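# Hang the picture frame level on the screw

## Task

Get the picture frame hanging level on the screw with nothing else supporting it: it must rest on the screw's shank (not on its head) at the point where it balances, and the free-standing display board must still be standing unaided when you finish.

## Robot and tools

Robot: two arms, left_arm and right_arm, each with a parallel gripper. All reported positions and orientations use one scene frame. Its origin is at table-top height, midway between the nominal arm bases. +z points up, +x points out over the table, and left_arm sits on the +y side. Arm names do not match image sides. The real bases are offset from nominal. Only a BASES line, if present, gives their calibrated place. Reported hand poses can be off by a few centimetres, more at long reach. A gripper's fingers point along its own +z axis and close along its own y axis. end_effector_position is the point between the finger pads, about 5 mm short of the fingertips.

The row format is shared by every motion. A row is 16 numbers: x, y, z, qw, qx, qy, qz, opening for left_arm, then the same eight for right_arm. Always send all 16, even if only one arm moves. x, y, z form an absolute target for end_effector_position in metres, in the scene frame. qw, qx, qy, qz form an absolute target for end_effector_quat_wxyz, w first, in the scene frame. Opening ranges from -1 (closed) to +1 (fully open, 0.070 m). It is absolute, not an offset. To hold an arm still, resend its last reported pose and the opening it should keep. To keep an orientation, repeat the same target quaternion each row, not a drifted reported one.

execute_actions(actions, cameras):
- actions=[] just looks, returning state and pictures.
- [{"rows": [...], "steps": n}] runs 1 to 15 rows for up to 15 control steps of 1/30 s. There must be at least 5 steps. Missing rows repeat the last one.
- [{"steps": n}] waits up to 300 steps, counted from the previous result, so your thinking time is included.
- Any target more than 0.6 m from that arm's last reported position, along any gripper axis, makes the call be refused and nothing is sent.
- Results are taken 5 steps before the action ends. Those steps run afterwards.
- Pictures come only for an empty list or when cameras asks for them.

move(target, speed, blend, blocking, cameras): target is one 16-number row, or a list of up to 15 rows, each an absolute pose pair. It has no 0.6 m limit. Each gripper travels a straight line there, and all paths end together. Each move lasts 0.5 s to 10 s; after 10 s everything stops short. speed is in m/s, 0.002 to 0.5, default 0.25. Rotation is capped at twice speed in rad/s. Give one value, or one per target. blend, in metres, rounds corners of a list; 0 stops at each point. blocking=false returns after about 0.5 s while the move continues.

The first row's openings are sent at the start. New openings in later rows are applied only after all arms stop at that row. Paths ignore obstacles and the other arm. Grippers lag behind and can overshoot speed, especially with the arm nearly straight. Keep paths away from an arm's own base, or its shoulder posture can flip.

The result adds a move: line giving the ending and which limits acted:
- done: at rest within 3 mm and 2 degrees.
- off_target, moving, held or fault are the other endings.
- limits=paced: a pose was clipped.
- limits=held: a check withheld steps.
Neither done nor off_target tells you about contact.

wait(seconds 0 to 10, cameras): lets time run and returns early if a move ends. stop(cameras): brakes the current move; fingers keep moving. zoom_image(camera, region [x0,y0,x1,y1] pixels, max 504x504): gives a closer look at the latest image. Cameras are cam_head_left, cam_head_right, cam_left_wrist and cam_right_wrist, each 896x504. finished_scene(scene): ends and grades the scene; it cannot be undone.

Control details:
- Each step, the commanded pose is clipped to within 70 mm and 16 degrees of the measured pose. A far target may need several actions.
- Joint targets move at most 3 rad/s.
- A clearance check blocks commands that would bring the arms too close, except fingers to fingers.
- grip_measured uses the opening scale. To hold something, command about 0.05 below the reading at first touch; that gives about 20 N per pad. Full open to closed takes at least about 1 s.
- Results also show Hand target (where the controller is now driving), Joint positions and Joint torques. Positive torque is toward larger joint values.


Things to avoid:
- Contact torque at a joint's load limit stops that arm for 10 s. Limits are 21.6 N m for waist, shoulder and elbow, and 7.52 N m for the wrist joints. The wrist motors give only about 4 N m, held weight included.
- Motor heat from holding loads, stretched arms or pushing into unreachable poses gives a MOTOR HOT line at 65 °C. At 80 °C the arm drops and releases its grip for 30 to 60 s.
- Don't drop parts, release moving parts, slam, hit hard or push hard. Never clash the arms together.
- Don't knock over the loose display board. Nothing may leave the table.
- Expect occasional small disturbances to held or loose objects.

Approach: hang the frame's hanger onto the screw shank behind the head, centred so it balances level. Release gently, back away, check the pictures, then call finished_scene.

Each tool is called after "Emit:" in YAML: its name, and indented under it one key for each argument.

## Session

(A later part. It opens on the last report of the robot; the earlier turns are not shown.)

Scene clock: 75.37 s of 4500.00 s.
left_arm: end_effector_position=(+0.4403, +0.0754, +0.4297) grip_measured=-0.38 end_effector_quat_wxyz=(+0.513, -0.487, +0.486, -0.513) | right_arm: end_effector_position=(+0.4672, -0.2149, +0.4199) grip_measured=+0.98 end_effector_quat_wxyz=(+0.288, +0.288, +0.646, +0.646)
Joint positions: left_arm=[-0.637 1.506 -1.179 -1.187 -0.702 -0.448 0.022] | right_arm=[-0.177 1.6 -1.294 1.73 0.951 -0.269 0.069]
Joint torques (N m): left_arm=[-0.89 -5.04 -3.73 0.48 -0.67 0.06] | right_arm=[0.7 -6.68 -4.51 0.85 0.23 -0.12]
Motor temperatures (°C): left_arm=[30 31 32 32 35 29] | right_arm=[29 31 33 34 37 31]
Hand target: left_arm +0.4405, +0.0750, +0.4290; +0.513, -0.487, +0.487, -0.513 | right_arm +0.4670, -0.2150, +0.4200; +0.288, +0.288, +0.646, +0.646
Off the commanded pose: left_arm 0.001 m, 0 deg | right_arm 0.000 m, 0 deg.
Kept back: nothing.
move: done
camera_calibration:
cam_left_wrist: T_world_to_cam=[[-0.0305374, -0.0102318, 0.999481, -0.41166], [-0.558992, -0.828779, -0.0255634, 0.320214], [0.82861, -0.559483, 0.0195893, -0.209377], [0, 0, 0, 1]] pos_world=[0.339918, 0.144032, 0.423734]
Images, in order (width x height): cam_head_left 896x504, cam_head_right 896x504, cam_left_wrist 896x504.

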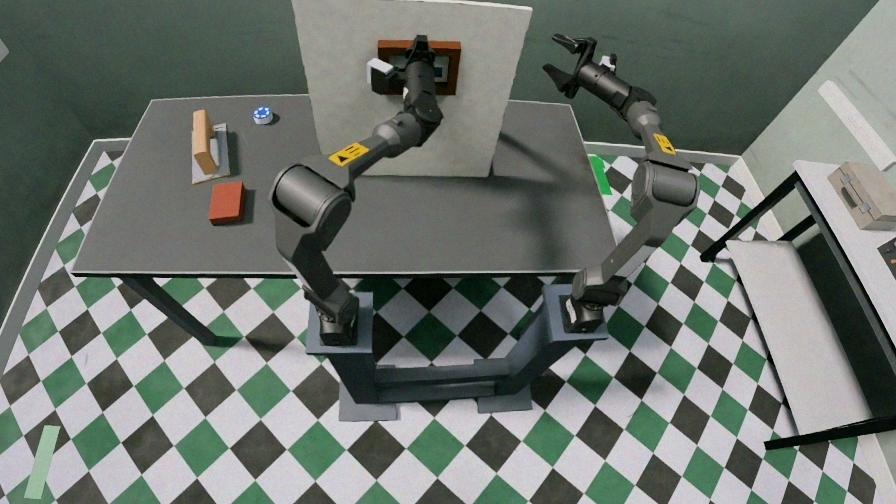

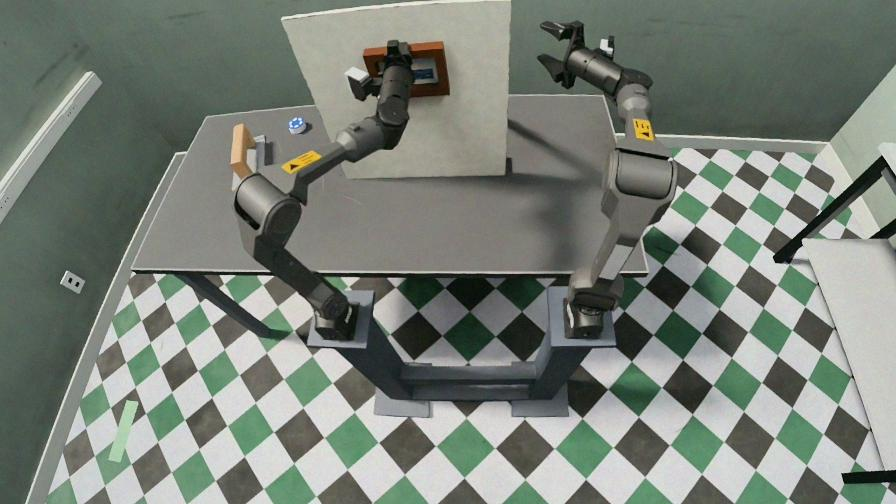

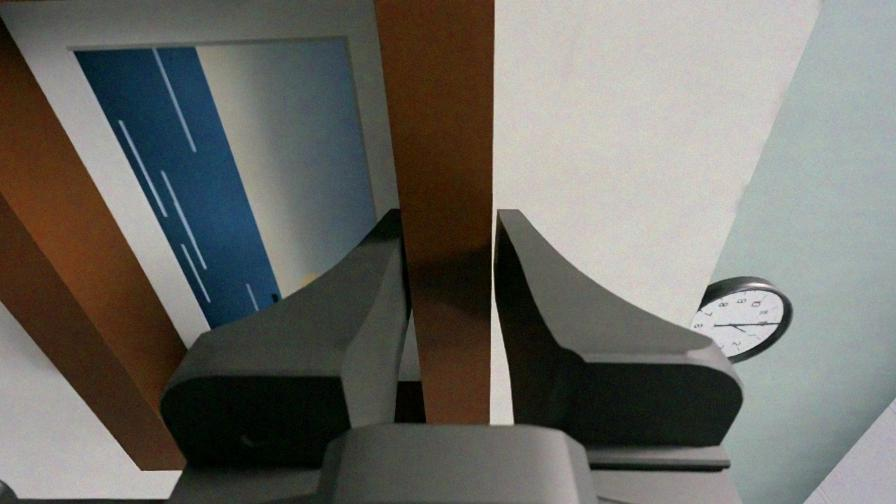

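Emit:
move:
  target: [0.4405, 0.0750, 0.4290, 0.4777, -0.5213, 0.4497, -0.5456, -0.38, 0.467, -0.215, 0.42, 0.2876, 0.2876, 0.6458, 0.6458, 1.0]
  speed: 0.05
  cameras: ["cam_left_wrist", "cam_head_left"]

Emit:
zoom_image:
  camera: "cam_head_left"
  region: [360, 20, 480, 110]

Emit:
move:
  target: [0.4405, 0.0750, 0.4290, 0.5129, -0.4867, 0.4867, -0.5129, -0.38, 0.467, -0.215, 0.42, 0.2876, 0.2876, 0.6458, 0.6458, 1.0]
  speed: 0.05
  cameras: ["cam_left_wrist", "cam_head_left", "cam_head_right", "cam_right_wrist"]

Emit:
zoom_image:
  camera: "cam_head_left"
  region: [360, 20, 480, 110]

Emit:
zoom_image:
  camera: "cam_head_right"
  region: [345, 25, 465, 115]

Emit:
zoom_image:
  camera: "cam_right_wrist"
  region: [420, 318, 480, 354]

Scene clock: 78.53 s of 4500.00 s.
left_arm: end_effector_position=(+0.4406, +0.0752, +0.4289) grip_measured=-0.38 end_effector_quat_wxyz=(-0.478, +0.521, -0.450, +0.546) | right_arm: end_effector_position=(+0.4672, -0.2149, +0.4199) grip_measured=+0.98 end_effector_quat_wxyz=(+0.288, +0.288, +0.646, +0.646)
Joint positions: left_arm=[-0.641 1.51 -1.183 -1.196 -0.711 -0.579 0.022] | right_arm=[-0.177 1.6 -1.294 1.73 0.951 -0.269 0.069]
Joint torques (N m): left_arm=[-0.94 -5.08 -3.8 0.51 -0.79 0.07] | right_arm=[0.7 -6.65 -4.5 0.86 0.24 -0.14]
Motor temperatures (°C): left_arm=[30 31 32 32 35 29] | right_arm=[29 31 33 34 37 31]
Hand target: left_arm +0.4405, +0.0750, +0.4290; -0.478, +0.521, -0.450, +0.546 | right_arm +0.4670, -0.2150, +0.4200; +0.288, +0.288, +0.646, +0.646
Off the commanded pose: left_arm 0.000 m, 0 deg | right_arm 0.000 m, 0 deg.
Kept back: nothing.
move: done
camera_calibration:
cam_left_wrist: T_world_to_cam=[[-0.0289378, 0.1281, 0.991339, -0.418506], [-0.559472, -0.823933, 0.0901366, 0.270381], [0.828344, -0.552018, 0.0955112, -0.24272], [0, 0, 0, 1]] pos_world=[0.340216, 0.142401, 0.413692]
Images, in order (width x height): cam_head_left 896x504, cam_left_wrist 896x504.

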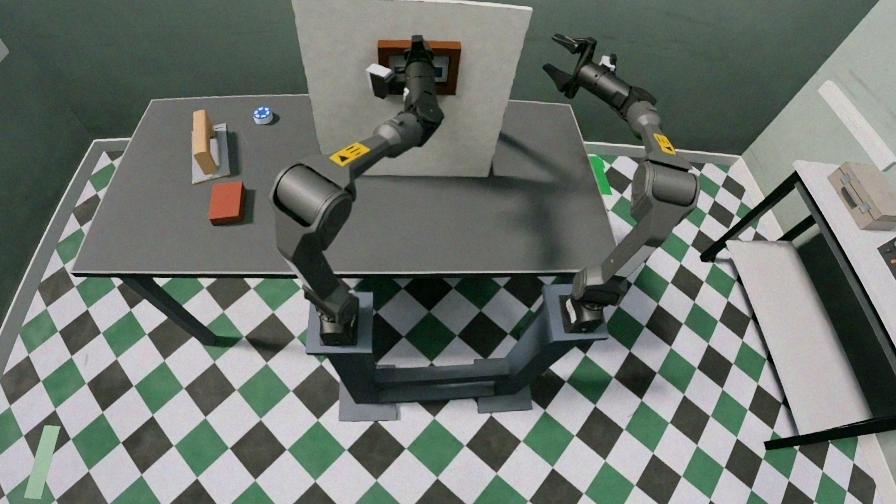

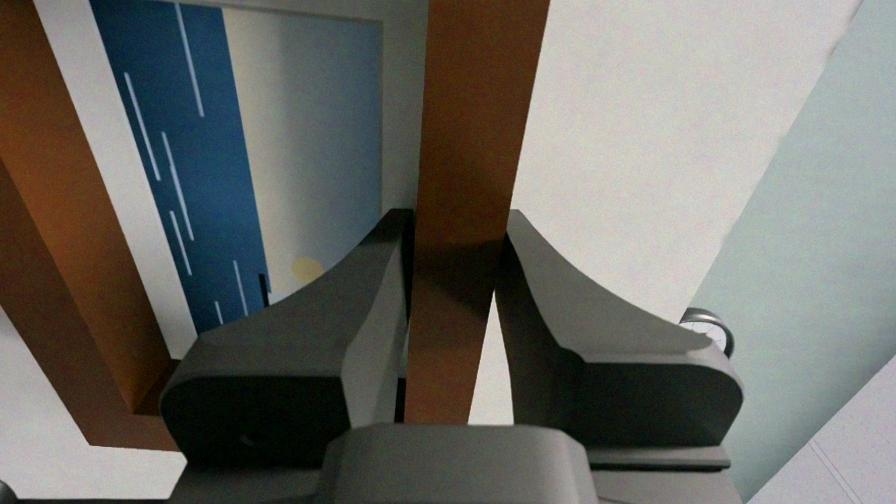

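Scaled by 4.200 from the camera's 896x504 image, which has a finer 1280x720 frame.

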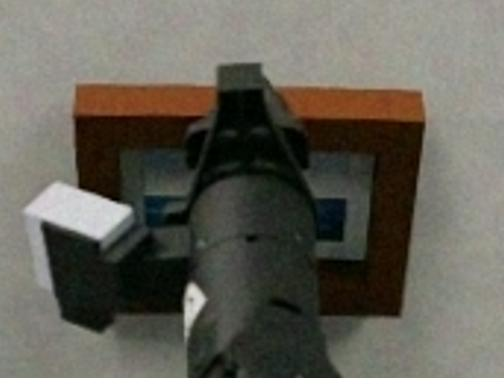

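Scene clock: 80.17 s of 4500.00 s.
left_arm: end_effector_position=(+0.4405, +0.0748, +0.4288) grip_measured=-0.38 end_effector_quat_wxyz=(+0.513, -0.487, +0.487, -0.513) | right_arm: end_effector_position=(+0.4672, -0.2149, +0.4199) grip_measured=+0.98 end_effector_quat_wxyz=(+0.288, +0.288, +0.646, +0.646)
Joint positions: left_arm=[-0.638 1.507 -1.179 -1.188 -0.702 -0.446 0.022] | right_arm=[-0.177 1.6 -1.294 1.73 0.951 -0.269 0.069]
Joint torques (N m): left_arm=[0.47 -6.74 -2.48 0.68 -0.53 -0.06] | right_arm=[0.67 -6.63 -4.44 0.86 0.25 -0.16]
Motor temperatures (°C): left_arm=[30 32 32 32 35 29] | right_arm=[29 31 33 34 37 31]
Hand target: left_arm +0.4405, +0.0750, +0.4290; +0.513, -0.487, +0.487, -0.513 | right_arm +0.4670, -0.2150, +0.4200; +0.288, +0.288, +0.646, +0.646
Off the commanded pose: left_arm 0.000 m, 0 deg | right_arm 0.000 m, 0 deg.
Kept back: nothing.
move: done
camera_calibration:
cam_left_wrist: T_world_to_cam=[[-0.0286334, -0.0118376, 0.99952, -0.411517], [-0.559547, -0.828396, -0.0258403, 0.320152], [0.828304, -0.560018, 0.0170961, -0.208615], [0, 0, 0, 1]] pos_world=[0.340153, 0.143513, 0.423159]
cam_right_wrist: T_world_to_cam=[[-0.0333014, 0.0222024, -0.999199, 0.440521], [-0.982929, 0.180272, 0.0367648, 0.47619], [0.180944, 0.983366, 0.0158201, 0.238536], [0, 0, 0, 1]] pos_world=[0.43957, -0.330192, 0.418888]

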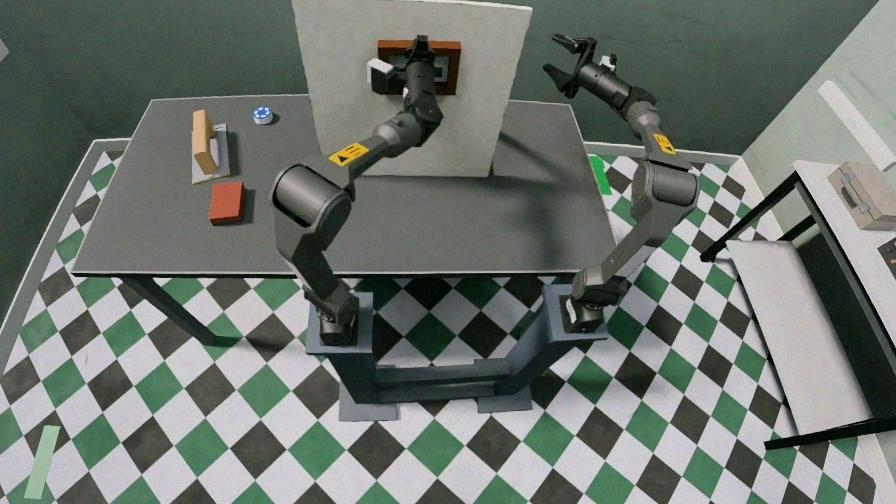

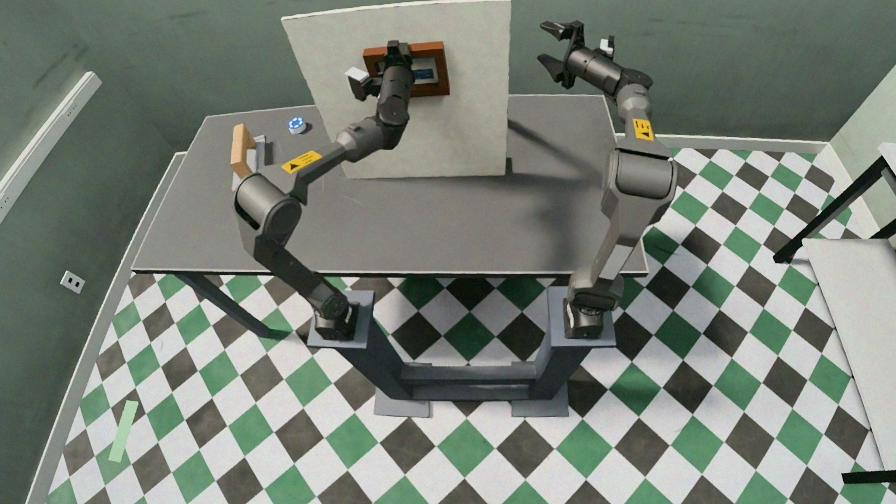

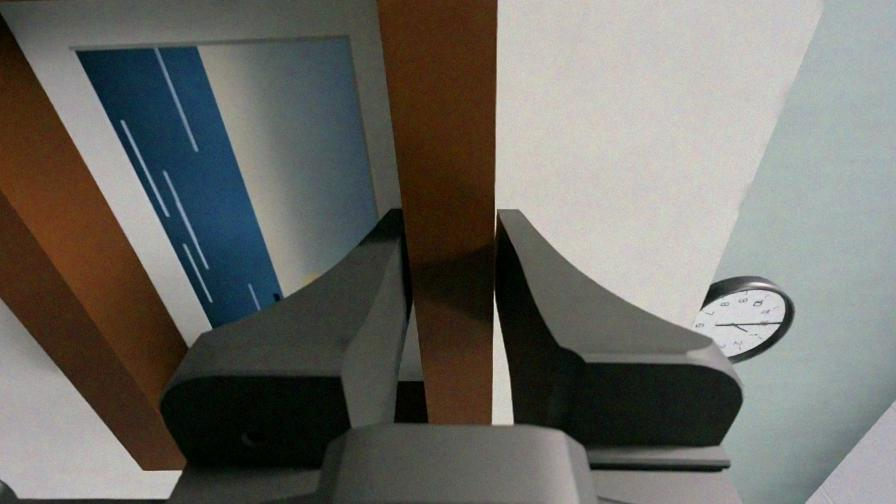

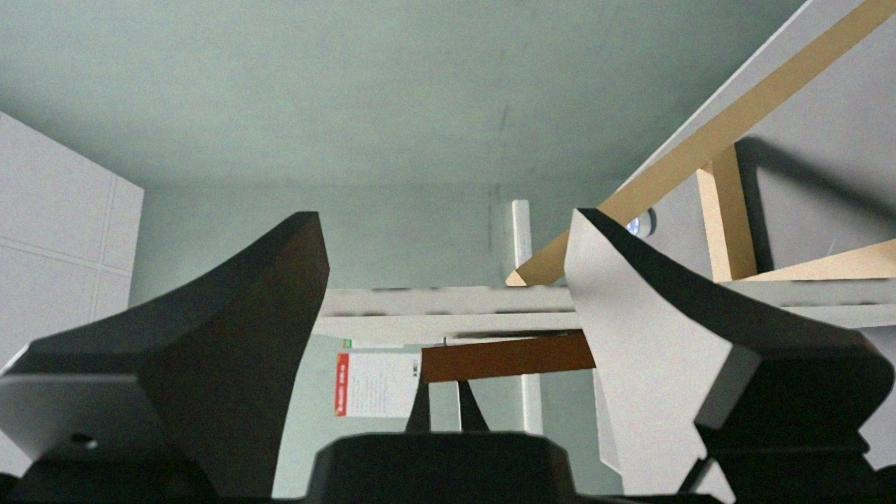

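Scaled by 4.200 from the camera's 896x504 image, which has a finer 1280x720 frame.

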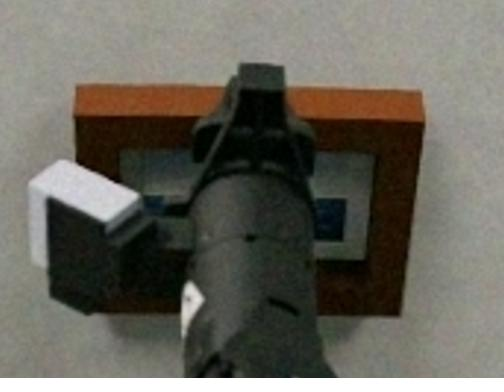

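Scaled by 4.200 from the camera's 896x504 image, which has a finer 1280x720 frame.

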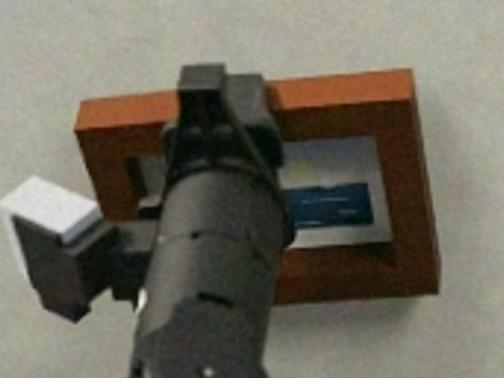

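Scaled by 8.400 from the camera's 896x504 image, which has a finer 1280x720 frame.

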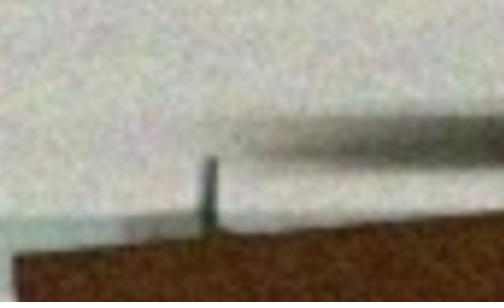

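Emit:
zoom_image:
  camera: "cam_head_left"
  region: [365, 25, 425, 59]

Emit:
zoom_image:
  camera: "cam_head_left"
  region: [415, 25, 475, 59]

Emit:
zoom_image:
  camera: "cam_head_right"
  region: [350, 30, 410, 64]

Emit:
zoom_image:
  camera: "cam_head_right"
  region: [400, 30, 460, 64]

Scaled by 8.400 from the camera's 896x504 image, which has a finer 1280x720 frame.

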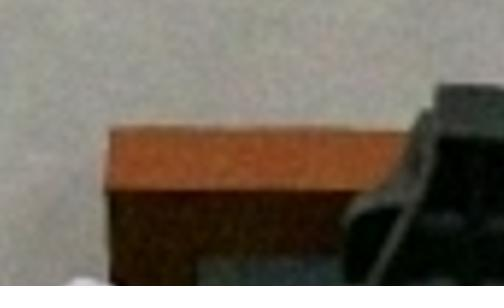

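Scaled by 8.400 from the camera's 896x504 image, which has a finer 1280x720 frame.

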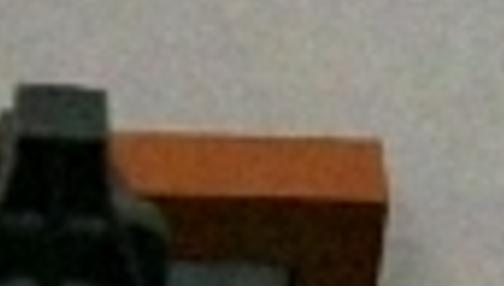

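Scaled by 8.400 from the camera's 896x504 image, which has a finer 1280x720 frame.

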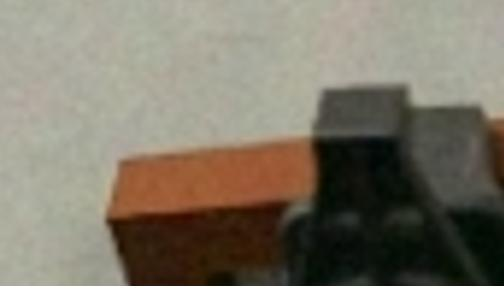

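Scaled by 8.400 from the camera's 896x504 image, which has a finer 1280x720 frame.

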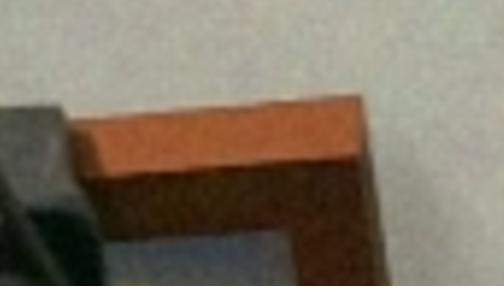

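Emit:
move:
  target: [0.4405, 0.0750, 0.4290, 0.4592, -0.5376, 0.4304, -0.5610, -0.40, 0.467, -0.215, 0.42, 0.2876, 0.2876, 0.6458, 0.6458, 1.0]
  speed: 0.05
  cameras: ["cam_left_wrist", "cam_head_left"]

Emit:
zoom_image:
  camera: "cam_head_left"
  region: [360, 20, 480, 110]

Emit:
move:
  target: [0.4405, 0.0750, 0.4290, 0.5129, -0.4867, 0.4867, -0.5129, -0.37, 0.467, -0.215, 0.42, 0.2876, 0.2876, 0.6458, 0.6458, 1.0]
  speed: 0.05
  cameras: ["cam_left_wrist", "cam_head_left", "cam_head_right", "cam_right_wrist"]

Emit:
zoom_image:
  camera: "cam_head_left"
  region: [360, 20, 480, 110]

Emit:
zoom_image:
  camera: "cam_head_right"
  region: [345, 25, 465, 115]

Emit:
zoom_image:
  camera: "cam_right_wrist"
  region: [420, 318, 480, 354]

Scene clock: 85.17 s of 4500.00 s.
left_arm: end_effector_position=(+0.4404, +0.0752, +0.4296) grip_measured=-0.40 end_effector_quat_wxyz=(-0.460, +0.537, -0.430, +0.561) | right_arm: end_effector_position=(+0.4672, -0.2149, +0.4199) grip_measured=+0.98 end_effector_quat_wxyz=(+0.288, +0.288, +0.646, +0.646)
Joint positions: left_arm=[-0.644 1.511 -1.185 -1.201 -0.717 -0.644 0.021] | right_arm=[-0.177 1.6 -1.294 1.73 0.951 -0.269 0.069]
Joint torques (N m): left_arm=[-1.14 -4.34 -2.46 -0.03 -0.49 -0.01] | right_arm=[0.72 -6.55 -4.46 0.89 0.27 -0.19]
Motor temperatures (°C): left_arm=[30 32 32 32 35 29] | right_arm=[29 31 33 34 37 31]
Hand target: left_arm +0.4405, +0.0750, +0.4290; -0.459, +0.538, -0.430, +0.561 | right_arm +0.4670, -0.2150, +0.4200; +0.288, +0.288, +0.646, +0.646
Off the commanded pose: left_arm 0.001 m, 0 deg | right_arm 0.000 m, 0 deg.
Kept back: nothing.
move: done
camera_calibration:
cam_left_wrist: T_world_to_cam=[[-0.0307038, 0.197128, 0.979897, -0.418715], [-0.559622, -0.815686, 0.146558, 0.245463], [0.828179, -0.543872, 0.135362, -0.260231], [0, 0, 0, 1]] pos_world=[0.340028, 0.141228, 0.409548]
Images, in order (width x height): cam_head_left 896x504, cam_left_wrist 896x504.

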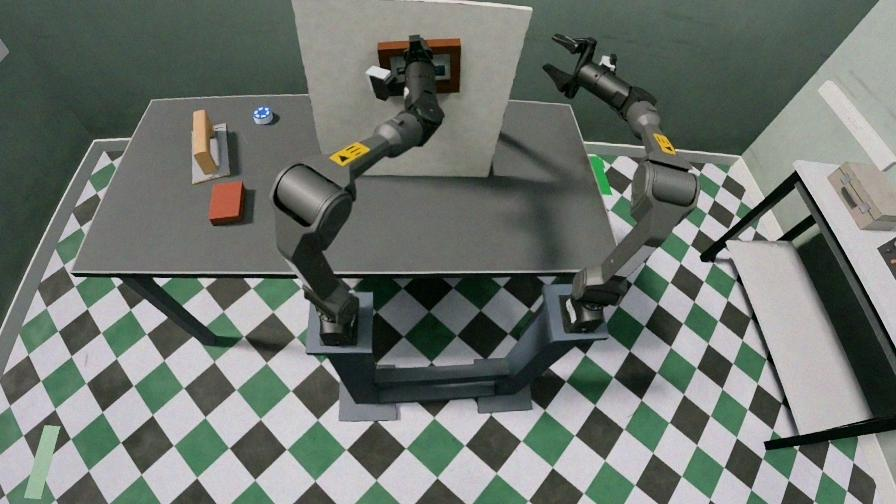

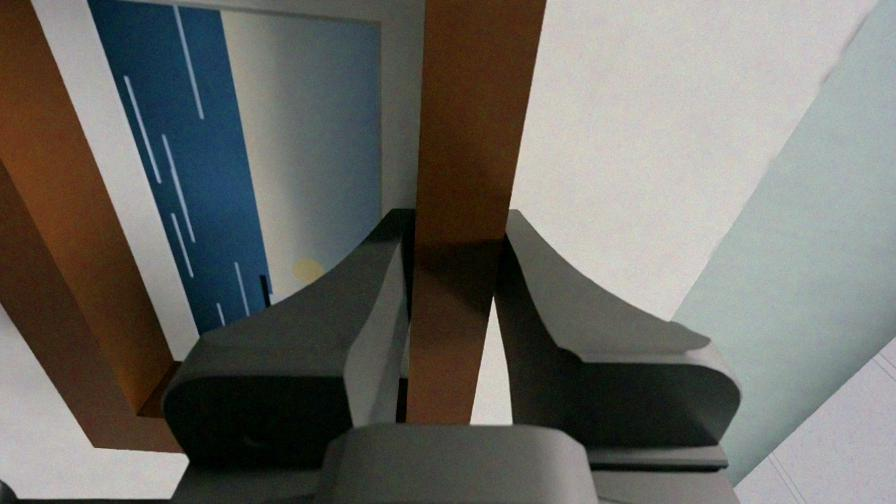

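Scaled by 4.200 from the camera's 896x504 image, which has a finer 1280x720 frame.

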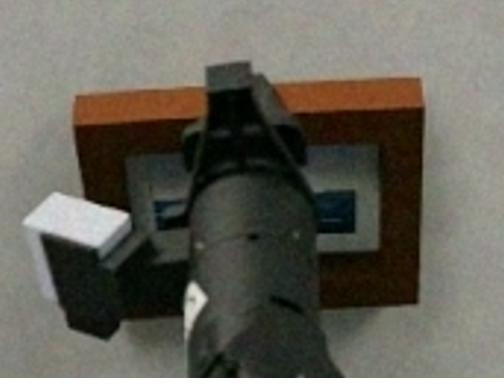

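Scene clock: 87.50 s of 4500.00 s.
left_arm: end_effector_position=(+0.4405, +0.0748, +0.4288) grip_measured=-0.37 end_effector_quat_wxyz=(+0.513, -0.487, +0.487, -0.513) | right_arm: end_effector_position=(+0.4672, -0.2149, +0.4199) grip_measured=+0.98 end_effector_quat_wxyz=(+0.288, +0.288, +0.646, +0.646)
Joint positions: left_arm=[-0.638 1.507 -1.179 -1.187 -0.702 -0.446 0.022] | right_arm=[-0.177 1.6 -1.294 1.73 0.951 -0.269 0.069]
Joint torques (N m): left_arm=[0.48 -6.77 -2.49 0.66 -0.51 -0.1] | right_arm=[0.67 -6.53 -4.45 0.89 0.27 -0.2]
Motor temperatures (°C): left_arm=[30 32 32 32 34 29] | right_arm=[29 31 33 34 37 31]
Hand target: left_arm +0.4405, +0.0750, +0.4290; +0.513, -0.487, +0.487, -0.513 | right_arm +0.4670, -0.2150, +0.4200; +0.288, +0.288, +0.646, +0.646
Off the commanded pose: left_arm 0.000 m, 0 deg | right_arm 0.000 m, 0 deg.
Kept back: nothing.
move: done
camera_calibration:
cam_left_wrist: T_world_to_cam=[[-0.0288013, -0.0120764, 0.999512, -0.411473], [-0.559632, -0.828329, -0.0261341, 0.320298], [0.828241, -0.560112, 0.0170987, -0.208588], [0, 0, 0, 1]] pos_world=[0.340159, 0.143511, 0.42321]
cam_right_wrist: T_world_to_cam=[[-0.0333014, 0.0222024, -0.999199, 0.440521], [-0.982929, 0.180272, 0.0367648, 0.47619], [0.180944, 0.983366, 0.0158201, 0.238536], [0, 0, 0, 1]] pos_world=[0.43957, -0.330192, 0.418888]

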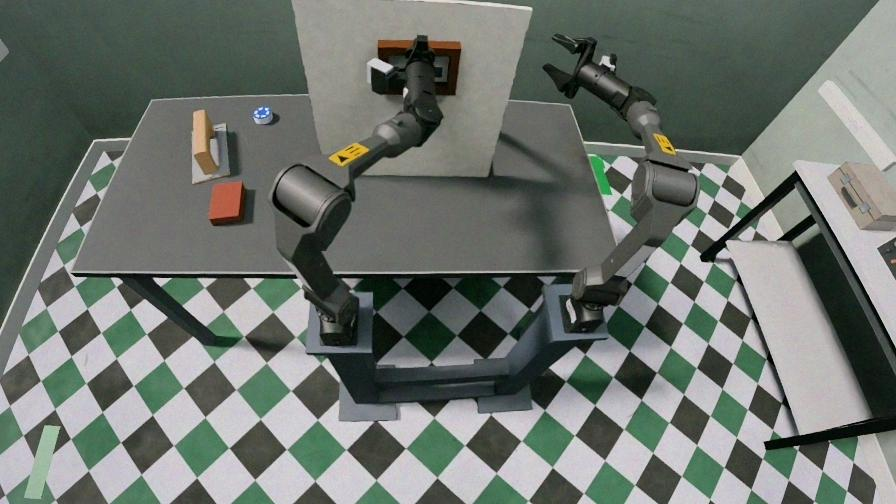

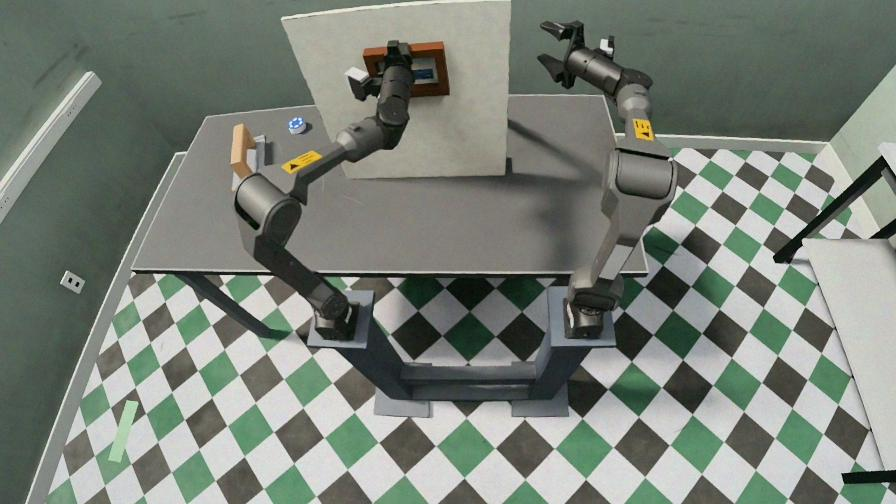

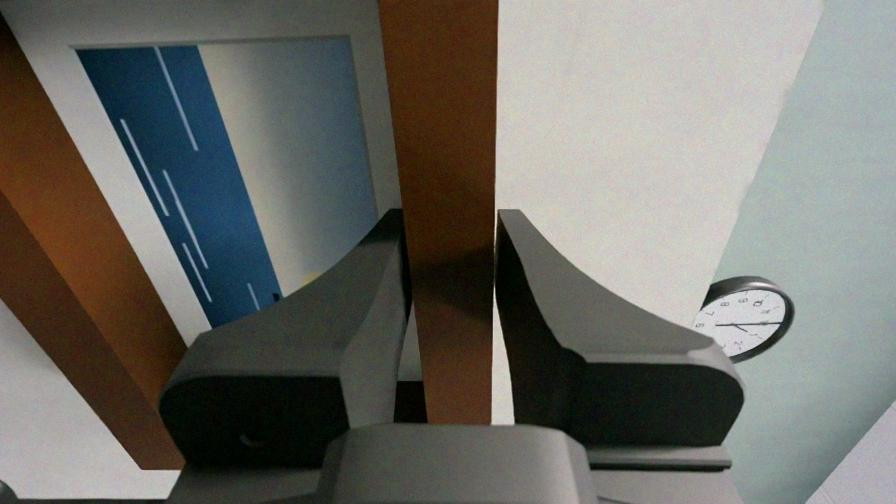

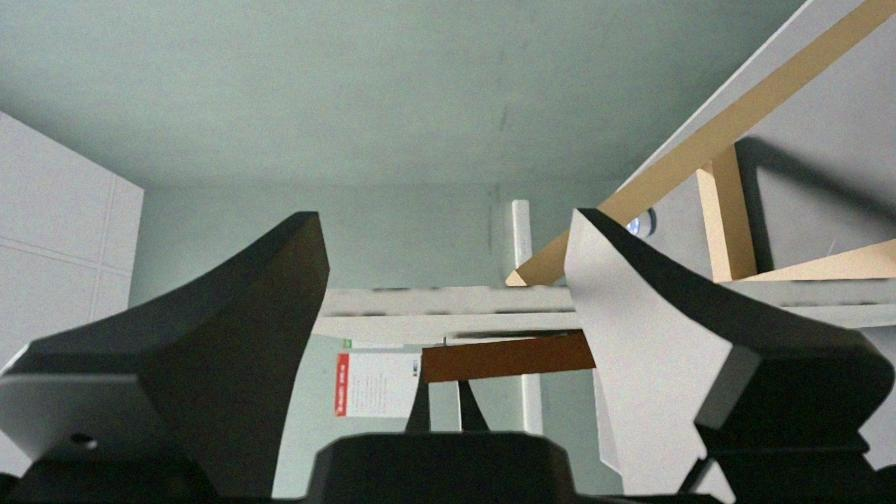

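Scaled by 4.200 from the camera's 896x504 image, which has a finer 1280x720 frame.

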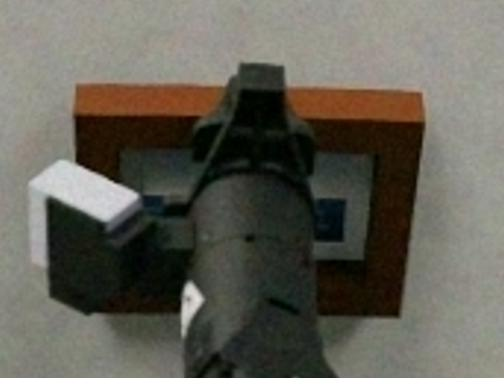

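Scaled by 4.200 from the camera's 896x504 image, which has a finer 1280x720 frame.

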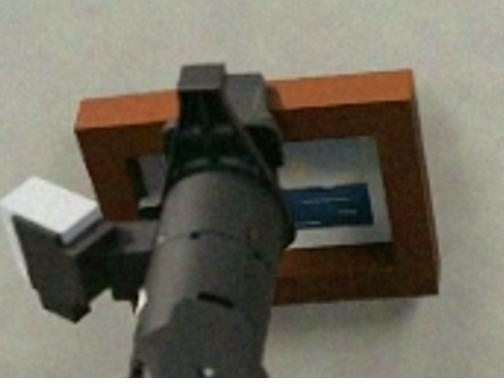

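Scaled by 8.400 from the camera's 896x504 image, which has a finer 1280x720 frame.

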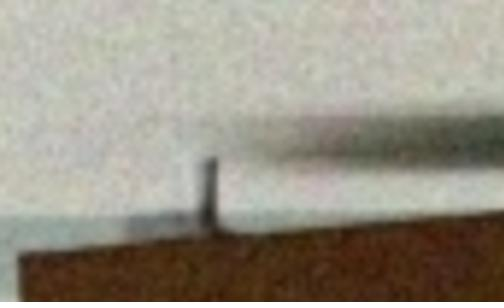

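Emit:
zoom_image:
  camera: "cam_left_wrist"
  region: [360, 0, 520, 120]

Emit:
zoom_image:
  camera: "cam_left_wrist"
  region: [380, 310, 540, 430]

Emit:
zoom_image:
  camera: "cam_right_wrist"
  region: [300, 270, 620, 440]

Scaled by 3.150 from the camera's 896x504 image, which has a finer 1280x720 frame.

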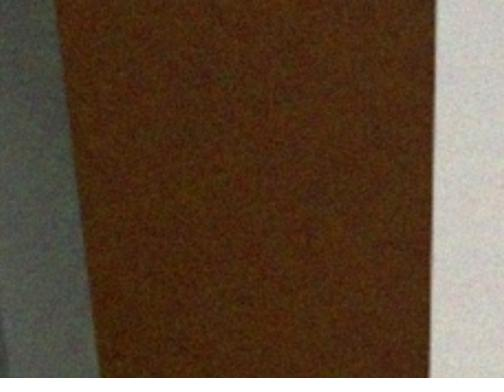

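Scaled by 3.150 from the camera's 896x504 image, which has a finer 1280x720 frame.

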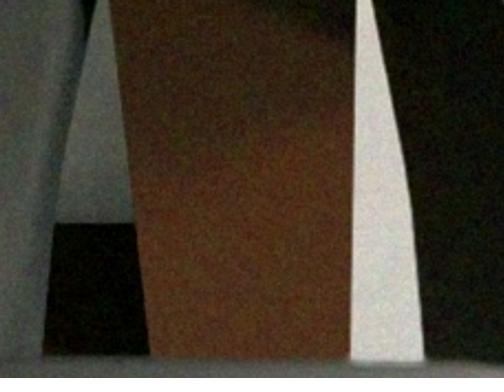

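Scaled by 1.575 from the camera's 896x504 image, which has a finer 1280x720 frame.

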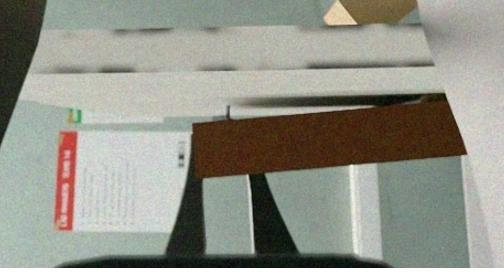

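Emit:
zoom_image:
  camera: "cam_right_wrist"
  region: [432, 328, 462, 353]

Scaled by 16.800 from the camera's 896x504 image, which has a finer 1280x720 frame.

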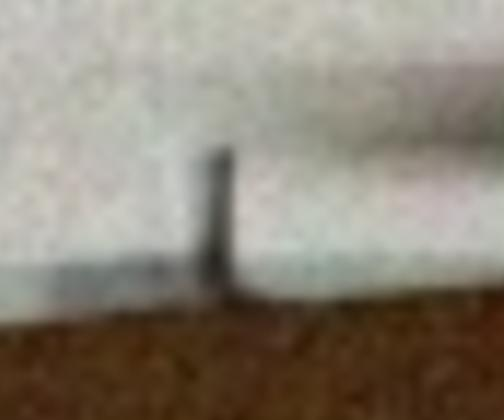

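Emit:
zoom_image:
  camera: "cam_left_wrist"
  region: [740, 0, 860, 80]

Emit:
zoom_image:
  camera: "cam_left_wrist"
  region: [700, 120, 820, 200]

Emit:
zoom_image:
  camera: "cam_left_wrist"
  region: [660, 200, 800, 320]

Scaled by 4.200 from the camera's 896x504 image, which has a finer 1280x720 frame.

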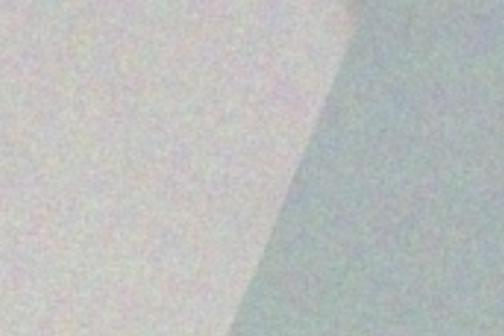

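Scaled by 4.200 from the camera's 896x504 image, which has a finer 1280x720 frame.

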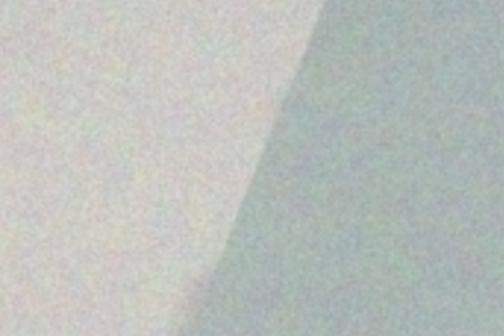

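Scaled by 3.600 from the camera's 896x504 image, which has a finer 1280x720 frame.

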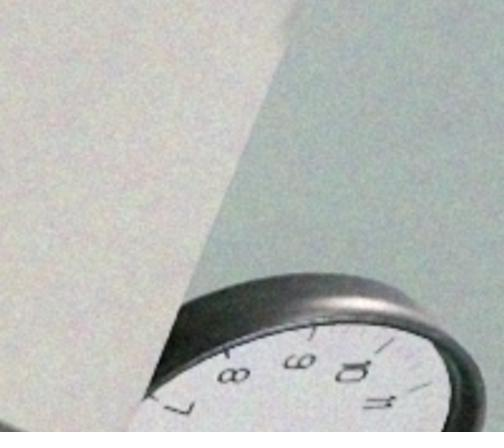

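Emit:
move:
  target: [0.4405, 0.0750, 0.4290, 0.5129, -0.4867, 0.4867, -0.5129, 0.0, 0.467, -0.215, 0.42, 0.2876, 0.2876, 0.6458, 0.6458, 1.0]
  speed: 0.05
  cameras: ["cam_left_wrist", "cam_head_left", "cam_head_right", "cam_right_wrist"]

Emit:
zoom_image:
  camera: "cam_head_left"
  region: [360, 20, 480, 110]

Emit:
zoom_image:
  camera: "cam_right_wrist"
  region: [420, 318, 480, 354]

Scene clock: 98.03 s of 4500.00 s.
left_arm: end_effector_position=(+0.4405, +0.0748, +0.4288) grip_measured=+0.00 end_effector_quat_wxyz=(+0.513, -0.487, +0.487, -0.513) | right_arm: end_effector_position=(+0.4672, -0.2149, +0.4199) grip_measured=+0.98 end_effector_quat_wxyz=(+0.288, +0.288, +0.646, +0.646)
Joint positions: left_arm=[-0.638 1.507 -1.179 -1.187 -0.702 -0.446 0.035] | right_arm=[-0.177 1.6 -1.294 1.73 0.951 -0.269 0.069]
Joint torques (N m): left_arm=[-0.19 -6.58 -3.11 0.49 -0.8 -0.13] | right_arm=[0.69 -6.49 -4.44 0.89 0.31 -0.18]
Motor temperatures (°C): left_arm=[30 32 32 31 34 29] | right_arm=[28 31 33 34 37 31]
Hand target: left_arm +0.4405, +0.0750, +0.4290; +0.513, -0.487, +0.487, -0.513 | right_arm +0.4670, -0.2150, +0.4200; +0.288, +0.288, +0.646, +0.646
Off the commanded pose: left_arm 0.000 m, 0 deg | right_arm 0.000 m, 0 deg.
Kept back: nothing.
move: done
camera_calibration:
cam_left_wrist: T_world_to_cam=[[-0.0288013, -0.0120764, 0.999512, -0.411473], [-0.559632, -0.828329, -0.0261341, 0.320298], [0.828241, -0.560112, 0.0170987, -0.208588], [0, 0, 0, 1]] pos_world=[0.340159, 0.143511, 0.42321]
cam_right_wrist: T_world_to_cam=[[-0.0333014, 0.0222024, -0.999199, 0.440521], [-0.982929, 0.180272, 0.0367648, 0.47619], [0.180944, 0.983366, 0.0158201, 0.238536], [0, 0, 0, 1]] pos_world=[0.43957, -0.330192, 0.418888]

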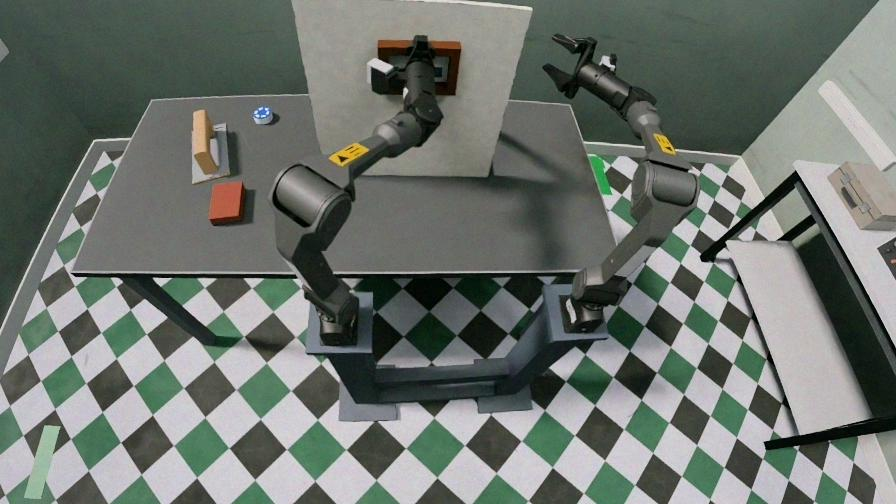

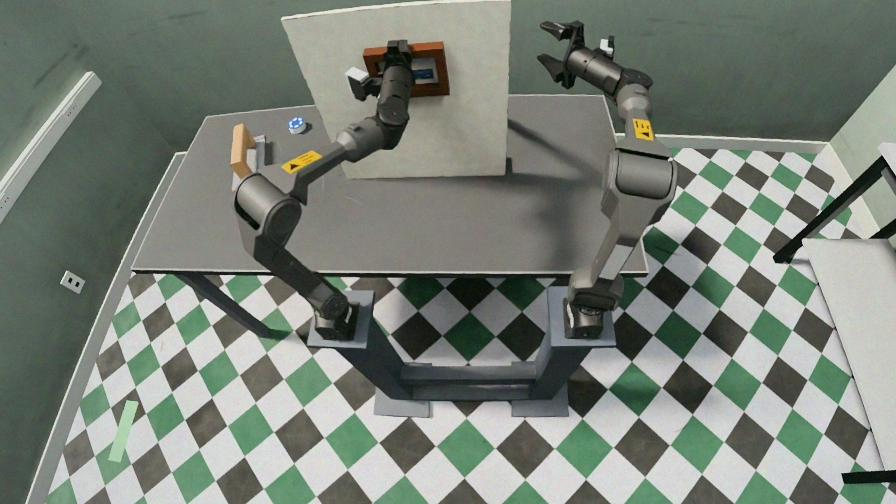

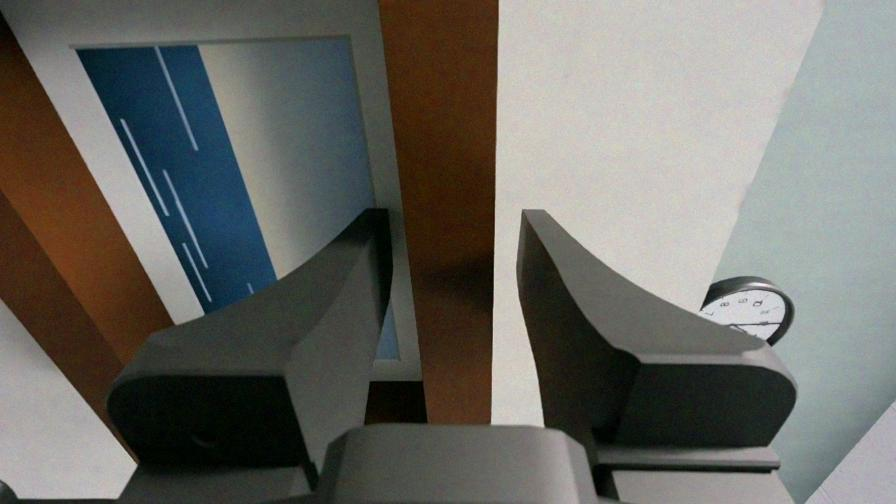

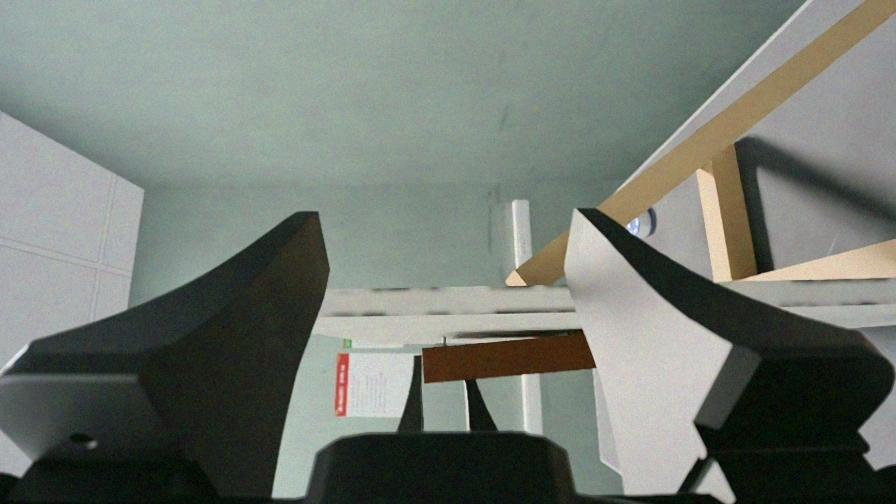

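Scaled by 4.200 from the camera's 896x504 image, which has a finer 1280x720 frame.

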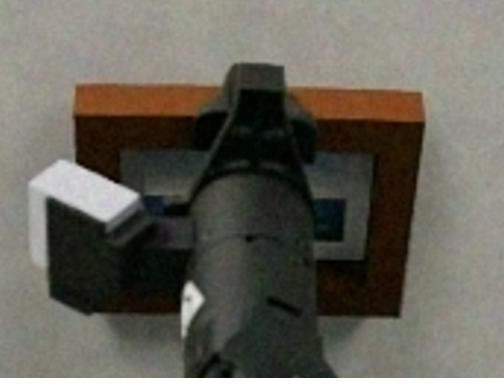

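Scaled by 8.400 from the camera's 896x504 image, which has a finer 1280x720 frame.

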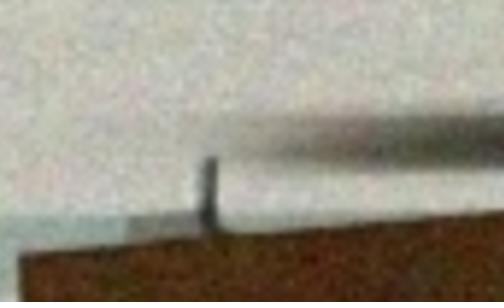

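Emit:
move:
  target:
    - [0.4405, 0.0750, 0.4253, 0.5129, -0.4867, 0.4867, -0.5129, 0.0, 0.467, -0.215, 0.42, 0.2876, 0.2876, 0.6458, 0.6458, 1.0]
    - [0.4405, 0.0750, 0.4253, 0.5129, -0.4867, 0.4867, -0.5129, -0.38, 0.467, -0.215, 0.42, 0.2876, 0.2876, 0.6458, 0.6458, 1.0]
  speed: 0.03
  cameras: ["cam_left_wrist", "cam_head_left"]

Emit:
zoom_image:
  camera: "cam_head_left"
  region: [360, 20, 480, 110]

Emit:
zoom_image:
  camera: "cam_left_wrist"
  region: [360, 190, 540, 350]

Scene clock: 102.43 s of 4500.00 s.
left_arm: end_effector_position=(+0.4403, +0.0747, +0.4260) grip_measured=-0.38 end_effector_quat_wxyz=(+0.513, -0.486, +0.487, -0.513) | right_arm: end_effector_position=(+0.4672, -0.2149, +0.4199) grip_measured=+0.98 end_effector_quat_wxyz=(+0.288, +0.288, +0.646, +0.646)
Joint positions: left_arm=[-0.638 1.508 -1.167 -1.17 -0.707 -0.468 0.022] | right_arm=[-0.177 1.6 -1.294 1.73 0.951 -0.269 0.069]
Joint torques (N m): left_arm=[1.55 -4.67 -1.49 -0.61 -0.64 0.06] | right_arm=[0.71 -6.43 -4.41 0.89 0.31 -0.17]
Motor temperatures (°C): left_arm=[30 32 32 31 34 29] | right_arm=[28 31 33 34 37 31]
Hand target: left_arm +0.4405, +0.0750, +0.4253; +0.513, -0.487, +0.487, -0.513 | right_arm +0.4670, -0.2150, +0.4200; +0.288, +0.288, +0.646, +0.646
Off the commanded pose: left_arm 0.001 m, 0 deg | right_arm 0.000 m, 0 deg.
Kept back: nothing.
move: done
camera_calibration:
cam_left_wrist: T_world_to_cam=[[-0.0308597, -0.0119068, 0.999453, -0.407774], [-0.560438, -0.827751, -0.0271656, 0.320787], [0.827621, -0.560969, 0.0188711, -0.208798], [0, 0, 0, 1]] pos_world=[0.340004, 0.143547, 0.420206]
Images, in order (width x height): cam_head_left 896x504, cam_left_wrist 896x504.

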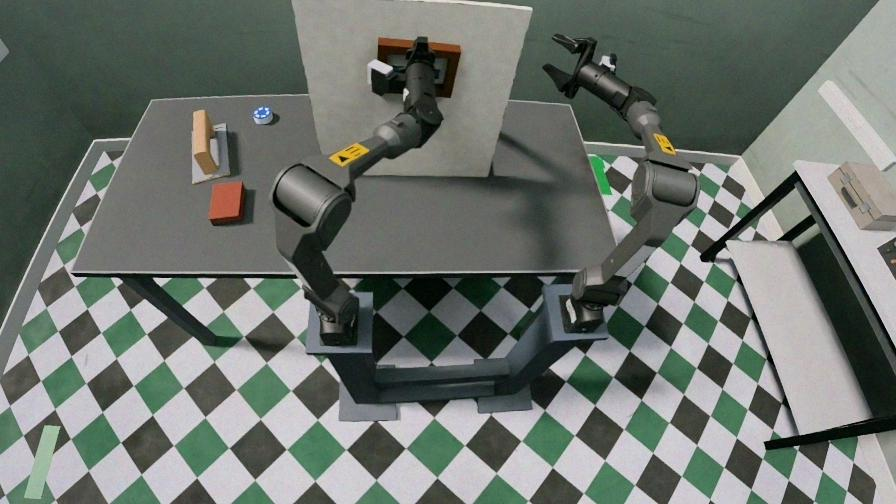

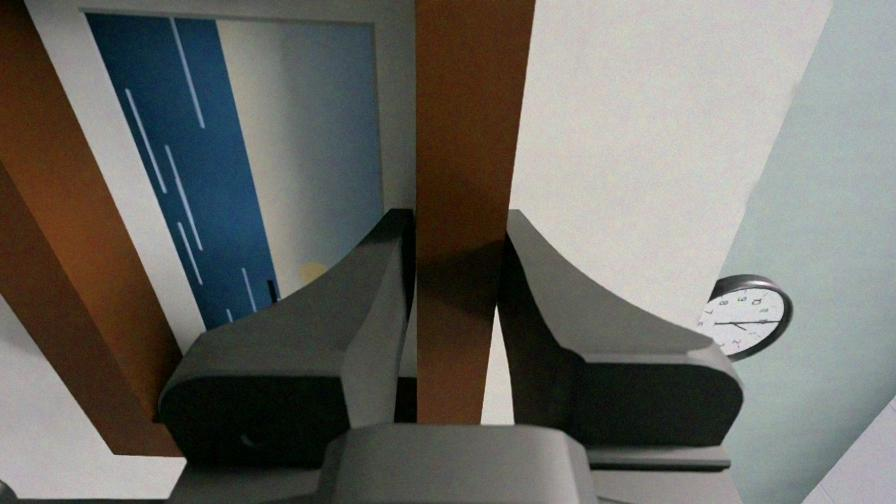

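Scaled by 4.200 from the camera's 896x504 image, which has a finer 1280x720 frame.

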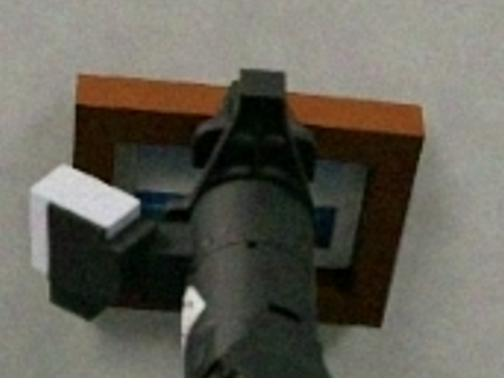

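Scaled by 2.800 from the camera's 896x504 image, which has a finer 1280x720 frame.

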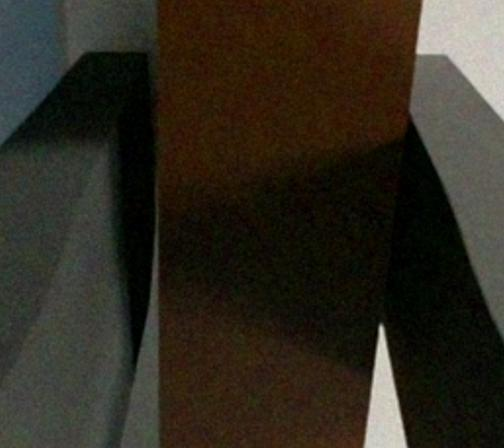

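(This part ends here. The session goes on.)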